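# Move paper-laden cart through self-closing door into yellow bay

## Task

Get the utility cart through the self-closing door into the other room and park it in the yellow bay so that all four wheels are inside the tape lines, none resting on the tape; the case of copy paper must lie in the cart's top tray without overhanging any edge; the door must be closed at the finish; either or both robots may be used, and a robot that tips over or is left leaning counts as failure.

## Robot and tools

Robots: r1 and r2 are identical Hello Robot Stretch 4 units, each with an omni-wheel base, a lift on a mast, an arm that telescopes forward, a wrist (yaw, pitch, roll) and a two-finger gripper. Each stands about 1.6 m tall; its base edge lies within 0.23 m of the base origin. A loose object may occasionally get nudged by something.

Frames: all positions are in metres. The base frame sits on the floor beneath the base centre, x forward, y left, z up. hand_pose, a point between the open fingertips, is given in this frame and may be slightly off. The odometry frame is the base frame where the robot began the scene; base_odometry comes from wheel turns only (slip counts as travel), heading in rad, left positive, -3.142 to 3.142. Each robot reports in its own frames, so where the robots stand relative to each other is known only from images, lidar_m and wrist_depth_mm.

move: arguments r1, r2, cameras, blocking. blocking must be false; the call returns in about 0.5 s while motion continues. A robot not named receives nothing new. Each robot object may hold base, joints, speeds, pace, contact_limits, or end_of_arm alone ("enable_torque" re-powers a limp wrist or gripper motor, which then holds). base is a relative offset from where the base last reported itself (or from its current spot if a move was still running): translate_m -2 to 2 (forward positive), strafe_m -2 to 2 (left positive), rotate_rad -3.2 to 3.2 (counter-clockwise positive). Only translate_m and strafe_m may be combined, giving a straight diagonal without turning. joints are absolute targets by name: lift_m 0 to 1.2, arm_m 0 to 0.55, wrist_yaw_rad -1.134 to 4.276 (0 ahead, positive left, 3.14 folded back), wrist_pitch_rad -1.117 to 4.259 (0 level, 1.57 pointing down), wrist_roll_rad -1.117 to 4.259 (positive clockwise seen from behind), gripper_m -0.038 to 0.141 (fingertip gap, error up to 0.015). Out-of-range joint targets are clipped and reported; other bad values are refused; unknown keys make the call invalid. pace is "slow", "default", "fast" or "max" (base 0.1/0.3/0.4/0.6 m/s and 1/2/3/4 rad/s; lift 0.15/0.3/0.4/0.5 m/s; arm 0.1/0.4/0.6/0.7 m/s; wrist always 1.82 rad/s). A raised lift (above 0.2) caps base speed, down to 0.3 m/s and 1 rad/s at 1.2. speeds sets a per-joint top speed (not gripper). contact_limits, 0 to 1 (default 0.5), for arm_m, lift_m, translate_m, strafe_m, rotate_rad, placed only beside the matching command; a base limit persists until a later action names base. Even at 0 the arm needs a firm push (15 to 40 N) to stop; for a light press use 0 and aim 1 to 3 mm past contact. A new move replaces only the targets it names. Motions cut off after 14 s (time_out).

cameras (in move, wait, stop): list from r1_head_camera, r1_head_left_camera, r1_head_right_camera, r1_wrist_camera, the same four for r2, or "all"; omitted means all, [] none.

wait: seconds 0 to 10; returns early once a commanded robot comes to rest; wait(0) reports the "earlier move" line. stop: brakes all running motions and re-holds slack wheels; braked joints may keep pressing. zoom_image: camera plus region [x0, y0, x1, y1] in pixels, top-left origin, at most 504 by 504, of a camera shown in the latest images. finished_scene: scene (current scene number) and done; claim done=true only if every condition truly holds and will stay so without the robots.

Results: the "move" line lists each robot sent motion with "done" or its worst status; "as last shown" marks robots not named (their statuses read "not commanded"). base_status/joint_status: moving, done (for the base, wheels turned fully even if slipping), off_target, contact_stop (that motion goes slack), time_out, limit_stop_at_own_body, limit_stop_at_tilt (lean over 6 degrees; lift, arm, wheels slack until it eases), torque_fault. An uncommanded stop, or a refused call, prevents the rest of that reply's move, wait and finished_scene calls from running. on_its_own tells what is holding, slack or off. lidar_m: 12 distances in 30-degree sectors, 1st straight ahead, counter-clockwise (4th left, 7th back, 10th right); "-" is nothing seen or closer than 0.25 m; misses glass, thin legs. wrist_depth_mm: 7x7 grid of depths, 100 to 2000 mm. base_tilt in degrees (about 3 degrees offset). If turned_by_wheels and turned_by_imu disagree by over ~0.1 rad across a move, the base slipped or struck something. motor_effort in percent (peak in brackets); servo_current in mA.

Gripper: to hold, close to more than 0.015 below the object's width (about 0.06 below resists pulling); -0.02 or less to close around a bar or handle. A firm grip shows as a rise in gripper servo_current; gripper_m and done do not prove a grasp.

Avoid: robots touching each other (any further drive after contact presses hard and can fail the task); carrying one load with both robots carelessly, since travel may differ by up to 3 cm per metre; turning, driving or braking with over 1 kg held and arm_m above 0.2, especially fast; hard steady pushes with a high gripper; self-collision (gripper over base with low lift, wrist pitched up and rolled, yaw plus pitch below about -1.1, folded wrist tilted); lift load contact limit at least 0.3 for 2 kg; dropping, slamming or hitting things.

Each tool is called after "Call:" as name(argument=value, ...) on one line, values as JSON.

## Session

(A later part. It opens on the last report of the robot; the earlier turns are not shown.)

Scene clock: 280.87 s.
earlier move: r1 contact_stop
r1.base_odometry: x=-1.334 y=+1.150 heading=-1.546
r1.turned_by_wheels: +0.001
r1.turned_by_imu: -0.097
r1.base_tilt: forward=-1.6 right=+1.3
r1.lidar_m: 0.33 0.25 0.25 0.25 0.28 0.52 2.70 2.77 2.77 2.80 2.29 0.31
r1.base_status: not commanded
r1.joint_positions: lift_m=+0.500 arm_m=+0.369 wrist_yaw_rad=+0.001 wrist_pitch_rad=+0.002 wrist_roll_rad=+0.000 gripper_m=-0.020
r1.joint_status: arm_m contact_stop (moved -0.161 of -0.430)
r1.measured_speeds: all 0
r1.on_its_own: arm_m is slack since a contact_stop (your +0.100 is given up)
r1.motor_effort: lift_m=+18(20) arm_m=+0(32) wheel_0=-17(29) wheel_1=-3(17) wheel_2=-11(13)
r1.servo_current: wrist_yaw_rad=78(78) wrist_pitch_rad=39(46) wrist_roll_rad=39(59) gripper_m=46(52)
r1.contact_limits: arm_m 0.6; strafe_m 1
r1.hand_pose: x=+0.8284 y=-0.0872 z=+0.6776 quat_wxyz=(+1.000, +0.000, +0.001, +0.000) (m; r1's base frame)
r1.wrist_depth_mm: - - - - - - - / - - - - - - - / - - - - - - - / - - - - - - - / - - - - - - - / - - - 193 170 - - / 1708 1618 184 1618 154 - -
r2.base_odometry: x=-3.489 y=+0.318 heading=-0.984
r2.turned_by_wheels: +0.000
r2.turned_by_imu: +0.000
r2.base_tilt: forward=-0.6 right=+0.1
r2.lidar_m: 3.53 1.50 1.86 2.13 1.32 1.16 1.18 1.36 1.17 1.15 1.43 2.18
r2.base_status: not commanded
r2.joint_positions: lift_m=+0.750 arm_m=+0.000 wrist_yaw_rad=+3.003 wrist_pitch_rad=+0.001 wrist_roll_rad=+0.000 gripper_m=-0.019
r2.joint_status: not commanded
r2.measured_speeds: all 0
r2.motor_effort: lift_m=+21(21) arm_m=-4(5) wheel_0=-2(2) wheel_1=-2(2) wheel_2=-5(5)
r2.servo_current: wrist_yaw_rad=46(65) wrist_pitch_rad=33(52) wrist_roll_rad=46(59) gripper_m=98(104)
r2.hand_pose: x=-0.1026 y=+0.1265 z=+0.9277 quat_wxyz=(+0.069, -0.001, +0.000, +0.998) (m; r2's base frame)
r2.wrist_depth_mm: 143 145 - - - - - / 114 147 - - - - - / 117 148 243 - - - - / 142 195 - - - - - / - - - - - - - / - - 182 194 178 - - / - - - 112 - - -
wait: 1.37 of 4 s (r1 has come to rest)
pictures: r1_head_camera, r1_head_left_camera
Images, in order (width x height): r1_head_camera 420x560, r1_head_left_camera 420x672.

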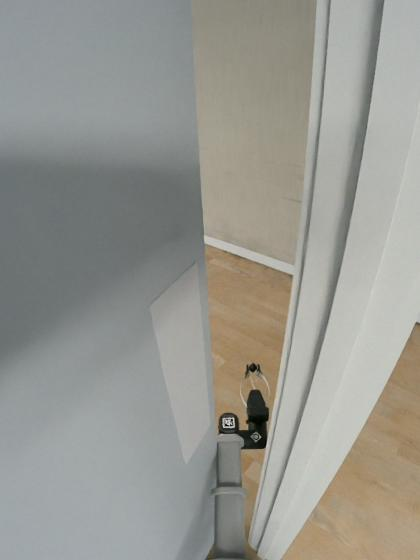

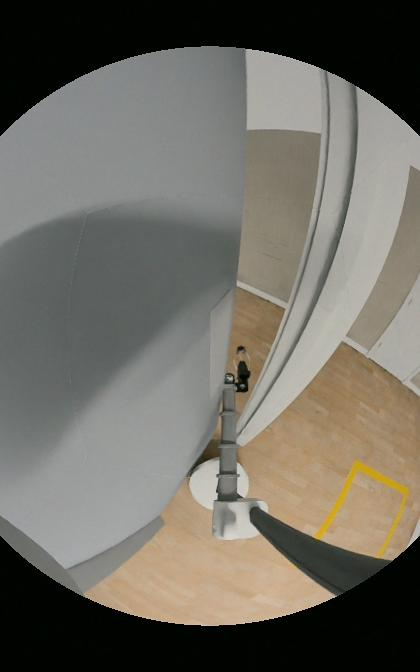

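Call:
move(blocking=false, r1={"base":{"rotate_rad":0.6},"joints":{"arm_m":0.4},"pace":"slow","contact_limits":{"rotate_rad":1}}, cameras=[])

Call:
wait(seconds=3, cameras=["r1_head_camera","r1_head_left_camera"])

Scene clock: 290.67 s.
move: r1 moving
r1.base_odometry: x=-1.335 y=+1.150 heading=-1.421
r1.turned_by_wheels: +0.125
r1.turned_by_imu: +0.083
r1.base_tilt: forward=-1.6 right=+1.3
r1.lidar_m: 0.35 0.25 0.25 0.25 0.33 2.50 2.79 2.75 2.75 2.65 2.26 0.31
r1.base_status: rotate_rad moving
r1.joint_positions: lift_m=+0.500 arm_m=+0.382 wrist_yaw_rad=+0.001 wrist_pitch_rad=+0.002 wrist_roll_rad=+0.000 gripper_m=-0.020
r1.joint_status: arm_m moving
r1.measured_speeds: translate_m=-0.003 strafe_m=+0.001 rotate_rad=+0.494 lift_m=+0.000 arm_m=+0.049 wrist_yaw_rad=+0.000 wrist_pitch_rad=+0.000 wrist_roll_rad=+0.000
r1.motor_effort: lift_m=+18(18) arm_m=+7(7) wheel_0=-29(30) wheel_1=-12(15) wheel_2=-22(23)
r1.servo_current: wrist_yaw_rad=39(65) wrist_pitch_rad=39(46) wrist_roll_rad=33(72) gripper_m=46(46)
r1.contact_limits: rotate_rad 1
r1.hand_pose: x=+0.8411 y=-0.0872 z=+0.6776 quat_wxyz=(+1.000, +0.000, +0.001, +0.000) (m; r1's base frame)
r1.wrist_depth_mm: - - - - - - - / - - - - - - - / - - - - - - - / - - - - - - - / - - - - - - - / - - - 193 170 - - / 1708 1618 184 1618 154 - -
r2: as last shown
r2.base_tilt: forward=-0.7 right=+0.1
r2.lidar_m: 3.53 1.52 1.87 2.17 1.31 1.17 1.17 1.32 1.18 1.20 1.42 2.06
r2.motor_effort: lift_m=+21(21) arm_m=-4(4) wheel_0=-2(2) wheel_1=-2(2) wheel_2=-5(5)
r2.servo_current: wrist_yaw_rad=52(52) wrist_pitch_rad=39(46) wrist_roll_rad=52(59) gripper_m=104(104)
r2.wrist_depth_mm: 143 145 - - - - - / 114 147 - - - - - / 117 148 243 - - - - / 142 195 - - - - - / - - - - - - - / - - 181 193 179 - - / - - - 112 - - -
pictures: none
No camera images: "cameras" was empty.

Scene clock: 292.00 s.
earlier move: r1 done
r1.base_odometry: x=-1.335 y=+1.150 heading=-0.950
r1.turned_by_wheels: +0.471
r1.turned_by_imu: +0.272
r1.base_tilt: forward=-1.6 right=+1.3
r1.lidar_m: 0.42 0.30 0.30 0.35 0.57 2.59 2.90 2.73 2.86 2.28 0.27 0.27
r1.base_status: done
r1.joint_positions: lift_m=+0.500 arm_m=+0.400 wrist_yaw_rad=+0.001 wrist_pitch_rad=+0.002 wrist_roll_rad=+0.000 gripper_m=-0.020
r1.joint_status: all done
r1.measured_speeds: all 0
r1.motor_effort: lift_m=+18(18) arm_m=-4(9) wheel_0=-28(35) wheel_1=-8(16) wheel_2=-16(24)
r1.servo_current: wrist_yaw_rad=39(65) wrist_pitch_rad=39(52) wrist_roll_rad=46(78) gripper_m=46(52)
r1.contact_limits: rotate_rad 1
r1.hand_pose: x=+0.8593 y=-0.0872 z=+0.6776 quat_wxyz=(+1.000, +0.000, +0.001, +0.000) (m; r1's base frame)
r1.wrist_depth_mm: - - - - - - - / - - - - - - - / - - - - - - - / - - - - - - - / - - - - - - - / - - - 193 - - - / 1708 1618 184 1618 154 1708 1537
r2.base_odometry: x=-3.489 y=+0.318 heading=-0.984
r2.turned_by_wheels: +0.000
r2.turned_by_imu: +0.000
r2.base_tilt: forward=-0.7 right=+0.1
r2.lidar_m: 3.55 1.51 1.83 2.16 1.30 1.16 1.17 1.35 1.16 1.18 1.39 1.93
r2.base_status: not commanded
r2.joint_positions: lift_m=+0.750 arm_m=+0.000 wrist_yaw_rad=+3.003 wrist_pitch_rad=+0.001 wrist_roll_rad=+0.000 gripper_m=-0.019
r2.joint_status: not commanded
r2.measured_speeds: all 0
r2.motor_effort: lift_m=+21(21) arm_m=-4(4) wheel_0=-2(2) wheel_1=-2(2) wheel_2=-4(5)
r2.servo_current: wrist_yaw_rad=39(59) wrist_pitch_rad=39(46) wrist_roll_rad=46(59) gripper_m=91(104)
r2.hand_pose: x=-0.1026 y=+0.1265 z=+0.9277 quat_wxyz=(+0.069, -0.001, +0.000, +0.998) (m; r2's base frame)
r2.wrist_depth_mm: 144 145 - - - - - / 114 147 - - - - - / 117 147 243 - - - - / 142 195 - - - - - / - - - - - - - / - - 182 195 179 - - / - - - 112 - - -
wait: 1.33 of 3 s (r1 has come to rest)
pictures: r1_head_camera, r1_head_left_camera
Images, in order (width x height): r1_head_camera 420x560, r1_head_left_camera 420x672.

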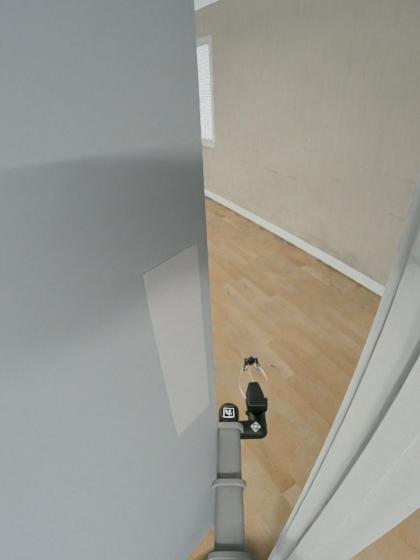

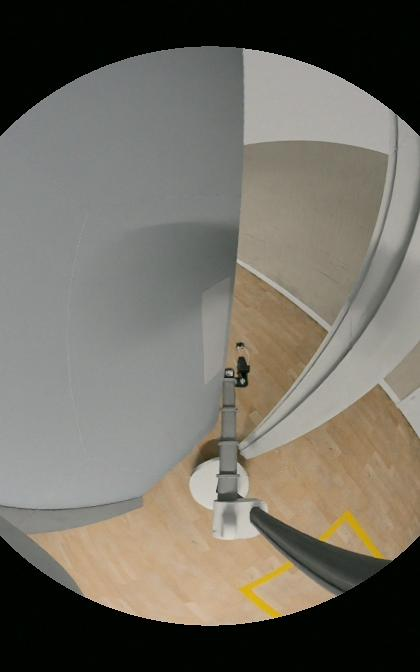

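Call:
move(blocking=false, r1={"base":{"rotate_rad":0.6},"joints":{"arm_m":0.5},"pace":"slow","contact_limits":{"rotate_rad":1}}, cameras=[])

Call:
wait(seconds=3, cameras=["r1_head_left_camera"])

Scene clock: 298.60 s.
move: r1 moving
r1.base_odometry: x=-1.335 y=+1.150 heading=-0.824
r1.turned_by_wheels: +0.126
r1.turned_by_imu: +0.060
r1.base_tilt: forward=-1.6 right=+1.3
r1.lidar_m: 0.42 0.32 0.31 0.36 0.61 2.68 2.84 2.75 2.89 2.25 0.25 0.25
r1.base_status: rotate_rad moving
r1.joint_positions: lift_m=+0.500 arm_m=+0.413 wrist_yaw_rad=+0.001 wrist_pitch_rad=+0.002 wrist_roll_rad=+0.000 gripper_m=-0.020
r1.joint_status: arm_m moving
r1.measured_speeds: translate_m=-0.002 strafe_m=+0.002 rotate_rad=+0.491 lift_m=+0.000 arm_m=+0.049 wrist_yaw_rad=+0.000 wrist_pitch_rad=+0.000 wrist_roll_rad=+0.000
r1.motor_effort: lift_m=+18(18) arm_m=+6(6) wheel_0=-28(30) wheel_1=-11(14) wheel_2=-22(25)
r1.servo_current: wrist_yaw_rad=59(59) wrist_pitch_rad=39(46) wrist_roll_rad=39(59) gripper_m=39(46)
r1.contact_limits: rotate_rad 1
r1.hand_pose: x=+0.8719 y=-0.0872 z=+0.6776 quat_wxyz=(+1.000, +0.000, +0.001, +0.000) (m; r1's base frame)
r1.wrist_depth_mm: - - - - - - - / - - - - - - - / - - - - - - - / - - - - - - - / - - - - - - - / - - - 200 - - - / 1708 1661 185 1618 154 1708 1576
r2: as last shown
r2.base_tilt: forward=-0.7 right=+0.0
r2.lidar_m: 3.54 1.53 1.85 2.13 1.31 1.16 1.17 1.35 1.16 1.18 1.41 1.93
r2.motor_effort: lift_m=+21(21) arm_m=-4(4) wheel_0=-2(2) wheel_1=-2(2) wheel_2=-5(5)
r2.servo_current: wrist_yaw_rad=39(59) wrist_pitch_rad=39(46) wrist_roll_rad=46(59) gripper_m=98(104)
r2.wrist_depth_mm: 143 145 - - - - - / 114 147 - - - - - / 117 147 243 - - - - / 142 195 - - - - - / - - - - - - - / - - 181 195 179 - - / - - - 112 - - -
pictures: none
No camera images: "cameras" was empty.

Scene clock: 301.60 s.
earlier move: r1 contact_stop
r1.base_odometry: x=-1.375 y=+1.141 heading=-0.684
r1.turned_by_wheels: +0.140
r1.turned_by_imu: -0.127
r1.base_tilt: forward=-1.5 right=+1.3
r1.lidar_m: 0.25 0.25 0.25 0.28 0.54 2.68 2.91 2.72 2.78 2.23 0.53 0.25
r1.base_status: rotate_rad contact_stop (by the wheels' count: +0.266 of +0.600)
r1.joint_positions: lift_m=+0.500 arm_m=+0.500 wrist_yaw_rad=+0.000 wrist_pitch_rad=+0.002 wrist_roll_rad=+0.000 gripper_m=-0.020
r1.joint_status: arm_m moving
r1.measured_speeds: all 0
r1.on_its_own: the wheels are slack since a contact_stop
r1.motor_effort: lift_m=+19(19) arm_m=+4(8) wheel_0=+0(31) wheel_1=+0(21) wheel_2=+0(36)
r1.servo_current: wrist_yaw_rad=46(65) wrist_pitch_rad=39(52) wrist_roll_rad=59(65) gripper_m=39(52)
r1.contact_limits: rotate_rad 1
r1.hand_pose: x=+0.9593 y=-0.0873 z=+0.6776 quat_wxyz=(+1.000, +0.000, +0.001, +0.000) (m; r1's base frame)
r1.wrist_depth_mm: - - - - - - - / - - - - - - - / - - - - - - - / - - - - - - - / - - - - - - - / - - - 193 179 - - / 1708 1618 184 1618 154 - -
r2.base_odometry: x=-3.489 y=+0.318 heading=-0.984
r2.turned_by_wheels: +0.000
r2.turned_by_imu: +0.000
r2.base_tilt: forward=-0.7 right=+0.1
r2.lidar_m: 3.53 1.53 1.87 2.15 1.31 1.16 1.17 1.34 1.18 1.17 1.39 1.99
r2.base_status: not commanded
r2.joint_positions: lift_m=+0.750 arm_m=+0.000 wrist_yaw_rad=+3.003 wrist_pitch_rad=+0.001 wrist_roll_rad=+0.000 gripper_m=-0.019
r2.joint_status: not commanded
r2.measured_speeds: all 0
r2.motor_effort: lift_m=+20(21) arm_m=-4(5) wheel_0=-2(2) wheel_1=-2(2) wheel_2=-5(5)
r2.servo_current: wrist_yaw_rad=52(59) wrist_pitch_rad=39(46) wrist_roll_rad=52(65) gripper_m=98(104)
r2.hand_pose: x=-0.1026 y=+0.1265 z=+0.9277 quat_wxyz=(+0.069, -0.001, +0.000, +0.998) (m; r2's base frame)
r2.wrist_depth_mm: 144 146 - - - - - / 114 147 - - - - - / 117 148 243 - - - - / 142 195 - - - - - / - - - - - - - / - - 181 194 179 - - / - - - 112 - - -
wait: 3.00 s; no rest
pictures: r1_head_left_camera
Images, in order (width x height): r1_head_left_camera 420x672.

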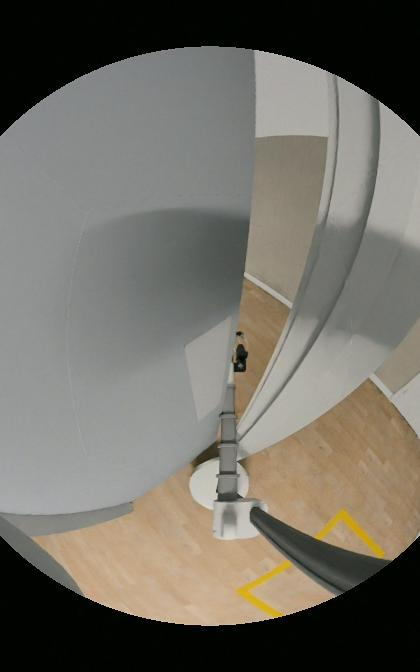

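Call:
move(blocking=false, r1={"base":{"translate_m":-0.2,"strafe_m":0.03},"pace":"slow","contact_limits":{"translate_m":0.9}}, cameras=[])

Call:
wait(seconds=4, cameras=[])

Call:
move(blocking=false, r1={"base":{"rotate_rad":0.7},"pace":"slow","contact_limits":{"rotate_rad":1}}, cameras=[])

Call:
wait(seconds=2, cameras=["r1_head_left_camera"])

Scene clock: 307.07 s.
earlier move: r1 done
move: r1 moving
r1.base_odometry: x=-1.384 y=+1.150 heading=-0.686
r1.turned_by_wheels: -0.002
r1.turned_by_imu: -0.002
r1.base_tilt: forward=-1.6 right=+1.3
r1.lidar_m: 0.25 0.25 0.25 0.31 0.56 2.65 2.96 2.71 2.76 2.24 0.58 0.25
r1.base_status: translate_m moving; strafe_m moving
r1.joint_positions: lift_m=+0.500 arm_m=+0.500 wrist_yaw_rad=+0.000 wrist_pitch_rad=+0.002 wrist_roll_rad=+0.000 gripper_m=-0.020
r1.joint_status: all done
r1.measured_speeds: translate_m=-0.048 strafe_m=+0.007 rotate_rad=-0.005 lift_m=+0.000 arm_m=+0.000 wrist_yaw_rad=+0.000 wrist_pitch_rad=+0.000 wrist_roll_rad=+0.000
r1.motor_effort: lift_m=+19(19) arm_m=+4(4) wheel_0=-14(14) wheel_1=-6(7) wheel_2=+1(6)
r1.servo_current: wrist_yaw_rad=26(59) wrist_pitch_rad=39(52) wrist_roll_rad=39(52) gripper_m=59(59)
r1.contact_limits: translate_m 0.9
r1.hand_pose: x=+0.9593 y=-0.0873 z=+0.6776 quat_wxyz=(+1.000, +0.000, +0.001, +0.000) (m; r1's base frame)
r1.wrist_depth_mm: - - - - - - - / - - - - - - - / - - - - - - - / - - - - - - - / - - - - - - - / - - - 200 179 - - / 1708 1618 184 1618 154 - -
r2: as last shown
r2.base_tilt: forward=-0.7 right=+0.0
r2.lidar_m: 3.55 1.53 1.84 2.14 1.31 1.15 1.16 1.32 1.18 1.19 1.41 1.98
r2.motor_effort: lift_m=+21(21) arm_m=-4(4) wheel_0=-1(2) wheel_1=-2(2) wheel_2=-5(5)
r2.servo_current: wrist_yaw_rad=52(52) wrist_pitch_rad=39(46) wrist_roll_rad=46(52) gripper_m=98(104)
r2.wrist_depth_mm: 143 145 - - - - - / 114 147 - - - - - / 117 148 243 - - - - / 142 195 - - - - - / - - - - - - - / - - 181 194 178 - - / - - - 112 - - -
pictures: none
No camera images: "cameras" was empty.

Scene clock: 309.87 s.
earlier move: r1 done
r1.base_odometry: x=-1.512 y=+1.290 heading=-0.684
r1.turned_by_wheels: +0.001
r1.turned_by_imu: -0.384
r1.base_tilt: forward=-1.6 right=+1.2
r1.lidar_m: 0.34 0.25 - 0.25 0.25 0.52 2.61 2.83 2.75 2.91 2.33 0.33
r1.base_status: done
r1.joint_positions: lift_m=+0.500 arm_m=+0.500 wrist_yaw_rad=-0.001 wrist_pitch_rad=+0.002 wrist_roll_rad=+0.000 gripper_m=-0.020
r1.joint_status: all done
r1.measured_speeds: all 0
r1.motor_effort: lift_m=+18(19) arm_m=+4(5) wheel_0=-16(34) wheel_1=+13(15) wheel_2=-4(32)
r1.servo_current: wrist_yaw_rad=46(78) wrist_pitch_rad=39(52) wrist_roll_rad=46(72) gripper_m=46(59)
r1.contact_limits: translate_m 0.9
r1.hand_pose: x=+0.9592 y=-0.0876 z=+0.6776 quat_wxyz=(+1.000, +0.000, +0.001, +0.000) (m; r1's base frame)
r1.wrist_depth_mm: - - - - - - - / - - - - - - - / - - - - - - - / - - - - - - - / - - - - - - - / - - - 193 170 - - / 1708 1618 184 1618 153 - -
r2.base_odometry: x=-3.489 y=+0.318 heading=-0.984
r2.turned_by_wheels: +0.000
r2.turned_by_imu: +0.000
r2.base_tilt: forward=-0.7 right=+0.0
r2.lidar_m: 3.56 1.54 1.85 2.14 1.31 1.16 1.17 1.31 1.17 1.19 1.43 2.19
r2.base_status: not commanded
r2.joint_positions: lift_m=+0.750 arm_m=+0.000 wrist_yaw_rad=+3.003 wrist_pitch_rad=+0.001 wrist_roll_rad=+0.000 gripper_m=-0.019
r2.joint_status: not commanded
r2.measured_speeds: all 0
r2.motor_effort: lift_m=+21(21) arm_m=-4(5) wheel_0=-2(2) wheel_1=-2(2) wheel_2=-5(5)
r2.servo_current: wrist_yaw_rad=46(59) wrist_pitch_rad=39(52) wrist_roll_rad=52(65) gripper_m=104(104)
r2.hand_pose: x=-0.1026 y=+0.1265 z=+0.9277 quat_wxyz=(+0.069, -0.001, +0.000, +0.998) (m; r2's base frame)
r2.wrist_depth_mm: 144 145 - - - - - / 114 147 - - - - - / 117 147 242 - - - - / 142 194 - - - - - / - - - - - - - / - - 181 194 178 - - / - - - 112 - - -
wait: 2.80 of 4 s (r1 has come to rest)
pictures: none
No camera images: "cameras" was empty.

Scene clock: 310.37 s.
move: r1 moving
r1.base_odometry: x=-1.512 y=+1.289 heading=-0.562
r1.turned_by_wheels: +0.123
r1.turned_by_imu: +0.085
r1.base_tilt: forward=-1.5 right=+1.3
r1.lidar_m: 0.32 0.25 0.27 0.25 0.29 0.55 2.70 2.79 2.75 2.82 2.26 0.31
r1.base_status: rotate_rad moving
r1.joint_positions: lift_m=+0.500 arm_m=+0.500 wrist_yaw_rad=-0.001 wrist_pitch_rad=+0.002 wrist_roll_rad=+0.000 gripper_m=-0.020
r1.joint_status: not commanded
r1.measured_speeds: translate_m=+0.000 strafe_m=-0.001 rotate_rad=+0.490 lift_m=+0.000 arm_m=+0.000 wrist_yaw_rad=+0.000 wrist_pitch_rad=+0.000 wrist_roll_rad=+0.000
r1.motor_effort: lift_m=+18(18) arm_m=+4(4) wheel_0=-28(31) wheel_1=-12(13) wheel_2=-20(21)
r1.servo_current: wrist_yaw_rad=46(52) wrist_pitch_rad=46(46) wrist_roll_rad=33(59) gripper_m=46(52)
r1.contact_limits: rotate_rad 1
r1.hand_pose: x=+0.9592 y=-0.0876 z=+0.6776 quat_wxyz=(+1.000, +0.000, +0.001, +0.000) (m; r1's base frame)
r1.wrist_depth_mm: - - - - - - - / - - - - - - - / - - - - - - - / - - - - - - - / - - - - - - - / - - - 192 170 - - / 1756 1618 184 1618 154 - -
r2: as last shown
r2.lidar_m: 3.54 1.52 1.83 2.12 1.31 1.15 1.17 1.35 1.18 1.19 1.42 2.14
r2.motor_effort: lift_m=+21(21) arm_m=-4(4) wheel_0=-2(2) wheel_1=-2(2) wheel_2=-5(5)
r2.servo_current: wrist_yaw_rad=52(59) wrist_pitch_rad=46(46) wrist_roll_rad=39(59) gripper_m=98(104)
r2.wrist_depth_mm: 143 145 - - - - - / 114 147 - - - - - / 117 147 242 - - - - / 142 195 - - - - - / - - - - - - - / - - 181 193 178 - - / - - - 112 - - -
pictures: none
No camera images: "cameras" was empty.

Scene clock: 311.87 s.
earlier move: r1 done
r1.base_odometry: x=-1.512 y=+1.289 heading=+0.012
r1.turned_by_wheels: +0.573
r1.turned_by_imu: +0.366
r1.base_tilt: forward=-1.6 right=+1.3
r1.lidar_m: 0.40 0.30 0.31 0.35 0.57 2.61 2.89 2.73 2.83 2.28 0.30 0.25
r1.base_status: done
r1.joint_positions: lift_m=+0.500 arm_m=+0.500 wrist_yaw_rad=-0.001 wrist_pitch_rad=+0.002 wrist_roll_rad=+0.000 gripper_m=-0.020
r1.joint_status: not commanded
r1.measured_speeds: all 0
r1.motor_effort: lift_m=+18(18) arm_m=+4(4) wheel_0=-26(35) wheel_1=-8(16) wheel_2=-14(24)
r1.servo_current: wrist_yaw_rad=52(59) wrist_pitch_rad=46(46) wrist_roll_rad=59(65) gripper_m=46(52)
r1.contact_limits: rotate_rad 1
r1.hand_pose: x=+0.9592 y=-0.0876 z=+0.6776 quat_wxyz=(+1.000, +0.000, +0.001, +0.000) (m; r1's base frame)
r1.wrist_depth_mm: - - - - - - - / - - - - - - - / - - - - - - - / - - - - - - - / - - - - - - - / - - - 193 - - - / 1756 1618 184 1618 154 1708 1537
r2.base_odometry: x=-3.489 y=+0.318 heading=-0.984
r2.turned_by_wheels: +0.000
r2.turned_by_imu: +0.000
r2.base_tilt: forward=-0.7 right=+0.0
r2.lidar_m: 3.53 1.52 1.86 2.15 1.31 1.15 1.17 1.32 1.17 1.17 1.39 1.85
r2.base_status: not commanded
r2.joint_positions: lift_m=+0.750 arm_m=+0.000 wrist_yaw_rad=+3.003 wrist_pitch_rad=+0.001 wrist_roll_rad=+0.000 gripper_m=-0.019
r2.joint_status: not commanded
r2.measured_speeds: all 0
r2.motor_effort: lift_m=+21(21) arm_m=-4(4) wheel_0=-2(2) wheel_1=-2(2) wheel_2=-5(5)
r2.servo_current: wrist_yaw_rad=59(59) wrist_pitch_rad=46(46) wrist_roll_rad=39(59) gripper_m=98(104)
r2.hand_pose: x=-0.1026 y=+0.1265 z=+0.9277 quat_wxyz=(+0.069, -0.001, +0.000, +0.998) (m; r2's base frame)
r2.wrist_depth_mm: 143 145 - - - - - / 114 147 - - - - - / 117 147 243 - - - - / 142 196 - - - - - / - - - - - - - / - - 181 195 179 - - / - - - 112 - - -
wait: 1.50 of 2 s (r1 has come to rest)
pictures: r1_head_left_camera
Images, in order (width x height): r1_head_left_camera 420x672.

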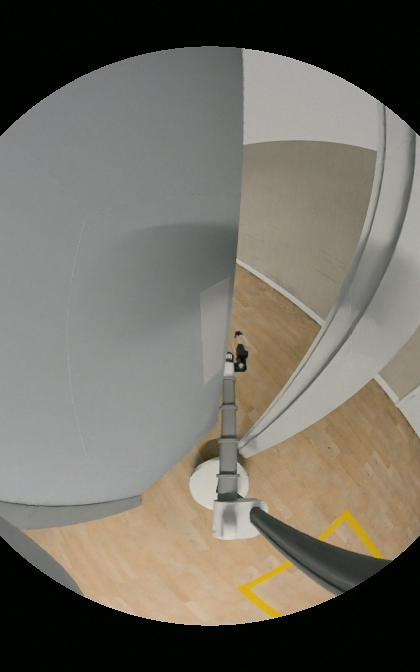

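Call:
move(blocking=false, r1={"joints":{"arm_m":0.0},"pace":"fast","contact_limits":{"arm_m":0.6}}, cameras=[])

Call:
wait(seconds=2, cameras=["r1_head_left_camera","r1_head_camera"])

Scene clock: 316.53 s.
move: r1 moving
r1.base_odometry: x=-1.512 y=+1.289 heading=+0.012
r1.turned_by_wheels: +0.000
r1.turned_by_imu: +0.000
r1.base_tilt: forward=-1.6 right=+1.3
r1.lidar_m: 0.41 0.31 0.30 0.36 0.61 2.61 2.89 2.72 2.82 2.30 0.25 0.25
r1.base_status: not commanded
r1.joint_positions: lift_m=+0.500 arm_m=+0.424 wrist_yaw_rad=-0.001 wrist_pitch_rad=+0.002 wrist_roll_rad=+0.000 gripper_m=-0.020
r1.joint_status: arm_m moving
r1.measured_speeds: translate_m=+0.000 strafe_m=+0.000 rotate_rad=+0.000 lift_m=+0.000 arm_m=-0.293 wrist_yaw_rad=+0.000 wrist_pitch_rad=+0.000 wrist_roll_rad=+0.000
r1.motor_effort: lift_m=+18(18) arm_m=-4(6) wheel_0=-26(26) wheel_1=-8(8) wheel_2=-14(14)
r1.servo_current: wrist_yaw_rad=59(59) wrist_pitch_rad=39(46) wrist_roll_rad=46(59) gripper_m=46(52)
r1.contact_limits: arm_m 0.6; rotate_rad 1
r1.hand_pose: x=+0.8831 y=-0.0876 z=+0.6776 quat_wxyz=(+1.000, +0.000, +0.001, +0.000) (m; r1's base frame)
r1.wrist_depth_mm: - - - - - - - / - - - - - - - / - - - - - - - / - - - - - - - / - - - - - - - / - - - 200 - - - / 1708 1618 185 1618 154 1708 1537
r2: as last shown
r2.lidar_m: 3.55 1.52 1.83 2.14 1.29 1.15 1.16 1.34 1.17 1.20 1.39 1.96
r2.servo_current: wrist_yaw_rad=46(59) wrist_pitch_rad=52(52) wrist_roll_rad=59(65) gripper_m=104(104)
r2.wrist_depth_mm: 143 145 - - - - - / 114 147 - - - - - / 117 147 243 - - - - / 142 195 - - - - - / - - - - - - - / - - 182 193 179 - - / - - - 112 - - -
pictures: none
No camera images: "cameras" was empty.

Scene clock: 318.00 s.
earlier move: r1 contact_stop
r1.base_odometry: x=-1.512 y=+1.289 heading=+0.012
r1.turned_by_wheels: +0.001
r1.turned_by_imu: -0.211
r1.base_tilt: forward=-1.6 right=+1.3
r1.lidar_m: 0.33 0.25 0.25 0.25 0.37 2.55 3.00 2.76 2.80 2.50 2.21 0.25
r1.base_status: not commanded
r1.joint_positions: lift_m=+0.500 arm_m=+0.377 wrist_yaw_rad=-0.001 wrist_pitch_rad=+0.002 wrist_roll_rad=+0.000 gripper_m=-0.020
r1.joint_status: arm_m contact_stop (moved -0.123 of -0.500)
r1.measured_speeds: all 0
r1.on_its_own: arm_m is slack since a contact_stop (your +0.000 is given up)
r1.motor_effort: lift_m=+18(18) arm_m=+0(34) wheel_0=-22(31) wheel_1=-4(18) wheel_2=-13(16)
r1.servo_current: wrist_yaw_rad=59(65) wrist_pitch_rad=46(52) wrist_roll_rad=39(65) gripper_m=46(52)
r1.contact_limits: arm_m 0.6; rotate_rad 1
r1.hand_pose: x=+0.8361 y=-0.0876 z=+0.6775 quat_wxyz=(+1.000, +0.000, +0.001, +0.000) (m; r1's base frame)
r1.wrist_depth_mm: - - - - - - - / - - - - - - - / - - - - - - - / - - - - - - - / - - - - - - - / - - - 199 180 - - / 1708 1661 181 1618 154 - 1464
r2.base_odometry: x=-3.489 y=+0.318 heading=-0.984
r2.turned_by_wheels: +0.000
r2.turned_by_imu: +0.000
r2.base_tilt: forward=-0.7 right=+0.1
r2.lidar_m: 3.55 1.51 1.82 2.14 1.31 1.15 1.17 1.33 1.17 1.20 1.41 2.06
r2.base_status: not commanded
r2.joint_positions: lift_m=+0.750 arm_m=+0.000 wrist_yaw_rad=+3.003 wrist_pitch_rad=+0.001 wrist_roll_rad=+0.000 gripper_m=-0.019
r2.joint_status: not commanded
r2.measured_speeds: all 0
r2.motor_effort: lift_m=+21(21) arm_m=-4(5) wheel_0=-2(2) wheel_1=-2(2) wheel_2=-4(5)
r2.servo_current: wrist_yaw_rad=52(59) wrist_pitch_rad=46(52) wrist_roll_rad=46(65) gripper_m=98(104)
r2.hand_pose: x=-0.1026 y=+0.1265 z=+0.9277 quat_wxyz=(+0.069, -0.001, +0.000, +0.998) (m; r2's base frame)
r2.wrist_depth_mm: 144 146 - - - - - / 114 147 - - - - - / 117 147 243 - - - - / 142 194 - - - - - / - - - - - - - / - - 181 194 178 - - / - - - 112 - - -
wait: 1.47 of 2 s (r1 has come to rest)
pictures: r1_head_camera, r1_head_left_camera
Images, in order (width x height): r1_head_camera 420x560, r1_head_left_camera 420x672.

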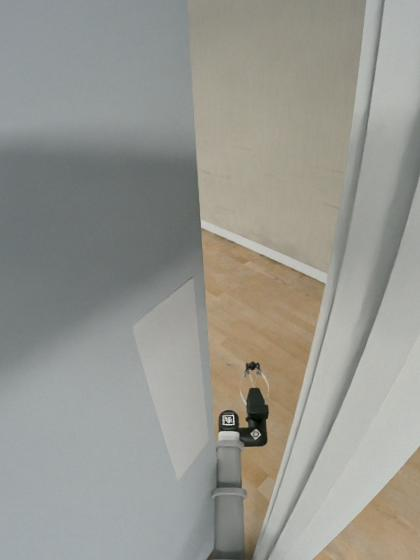

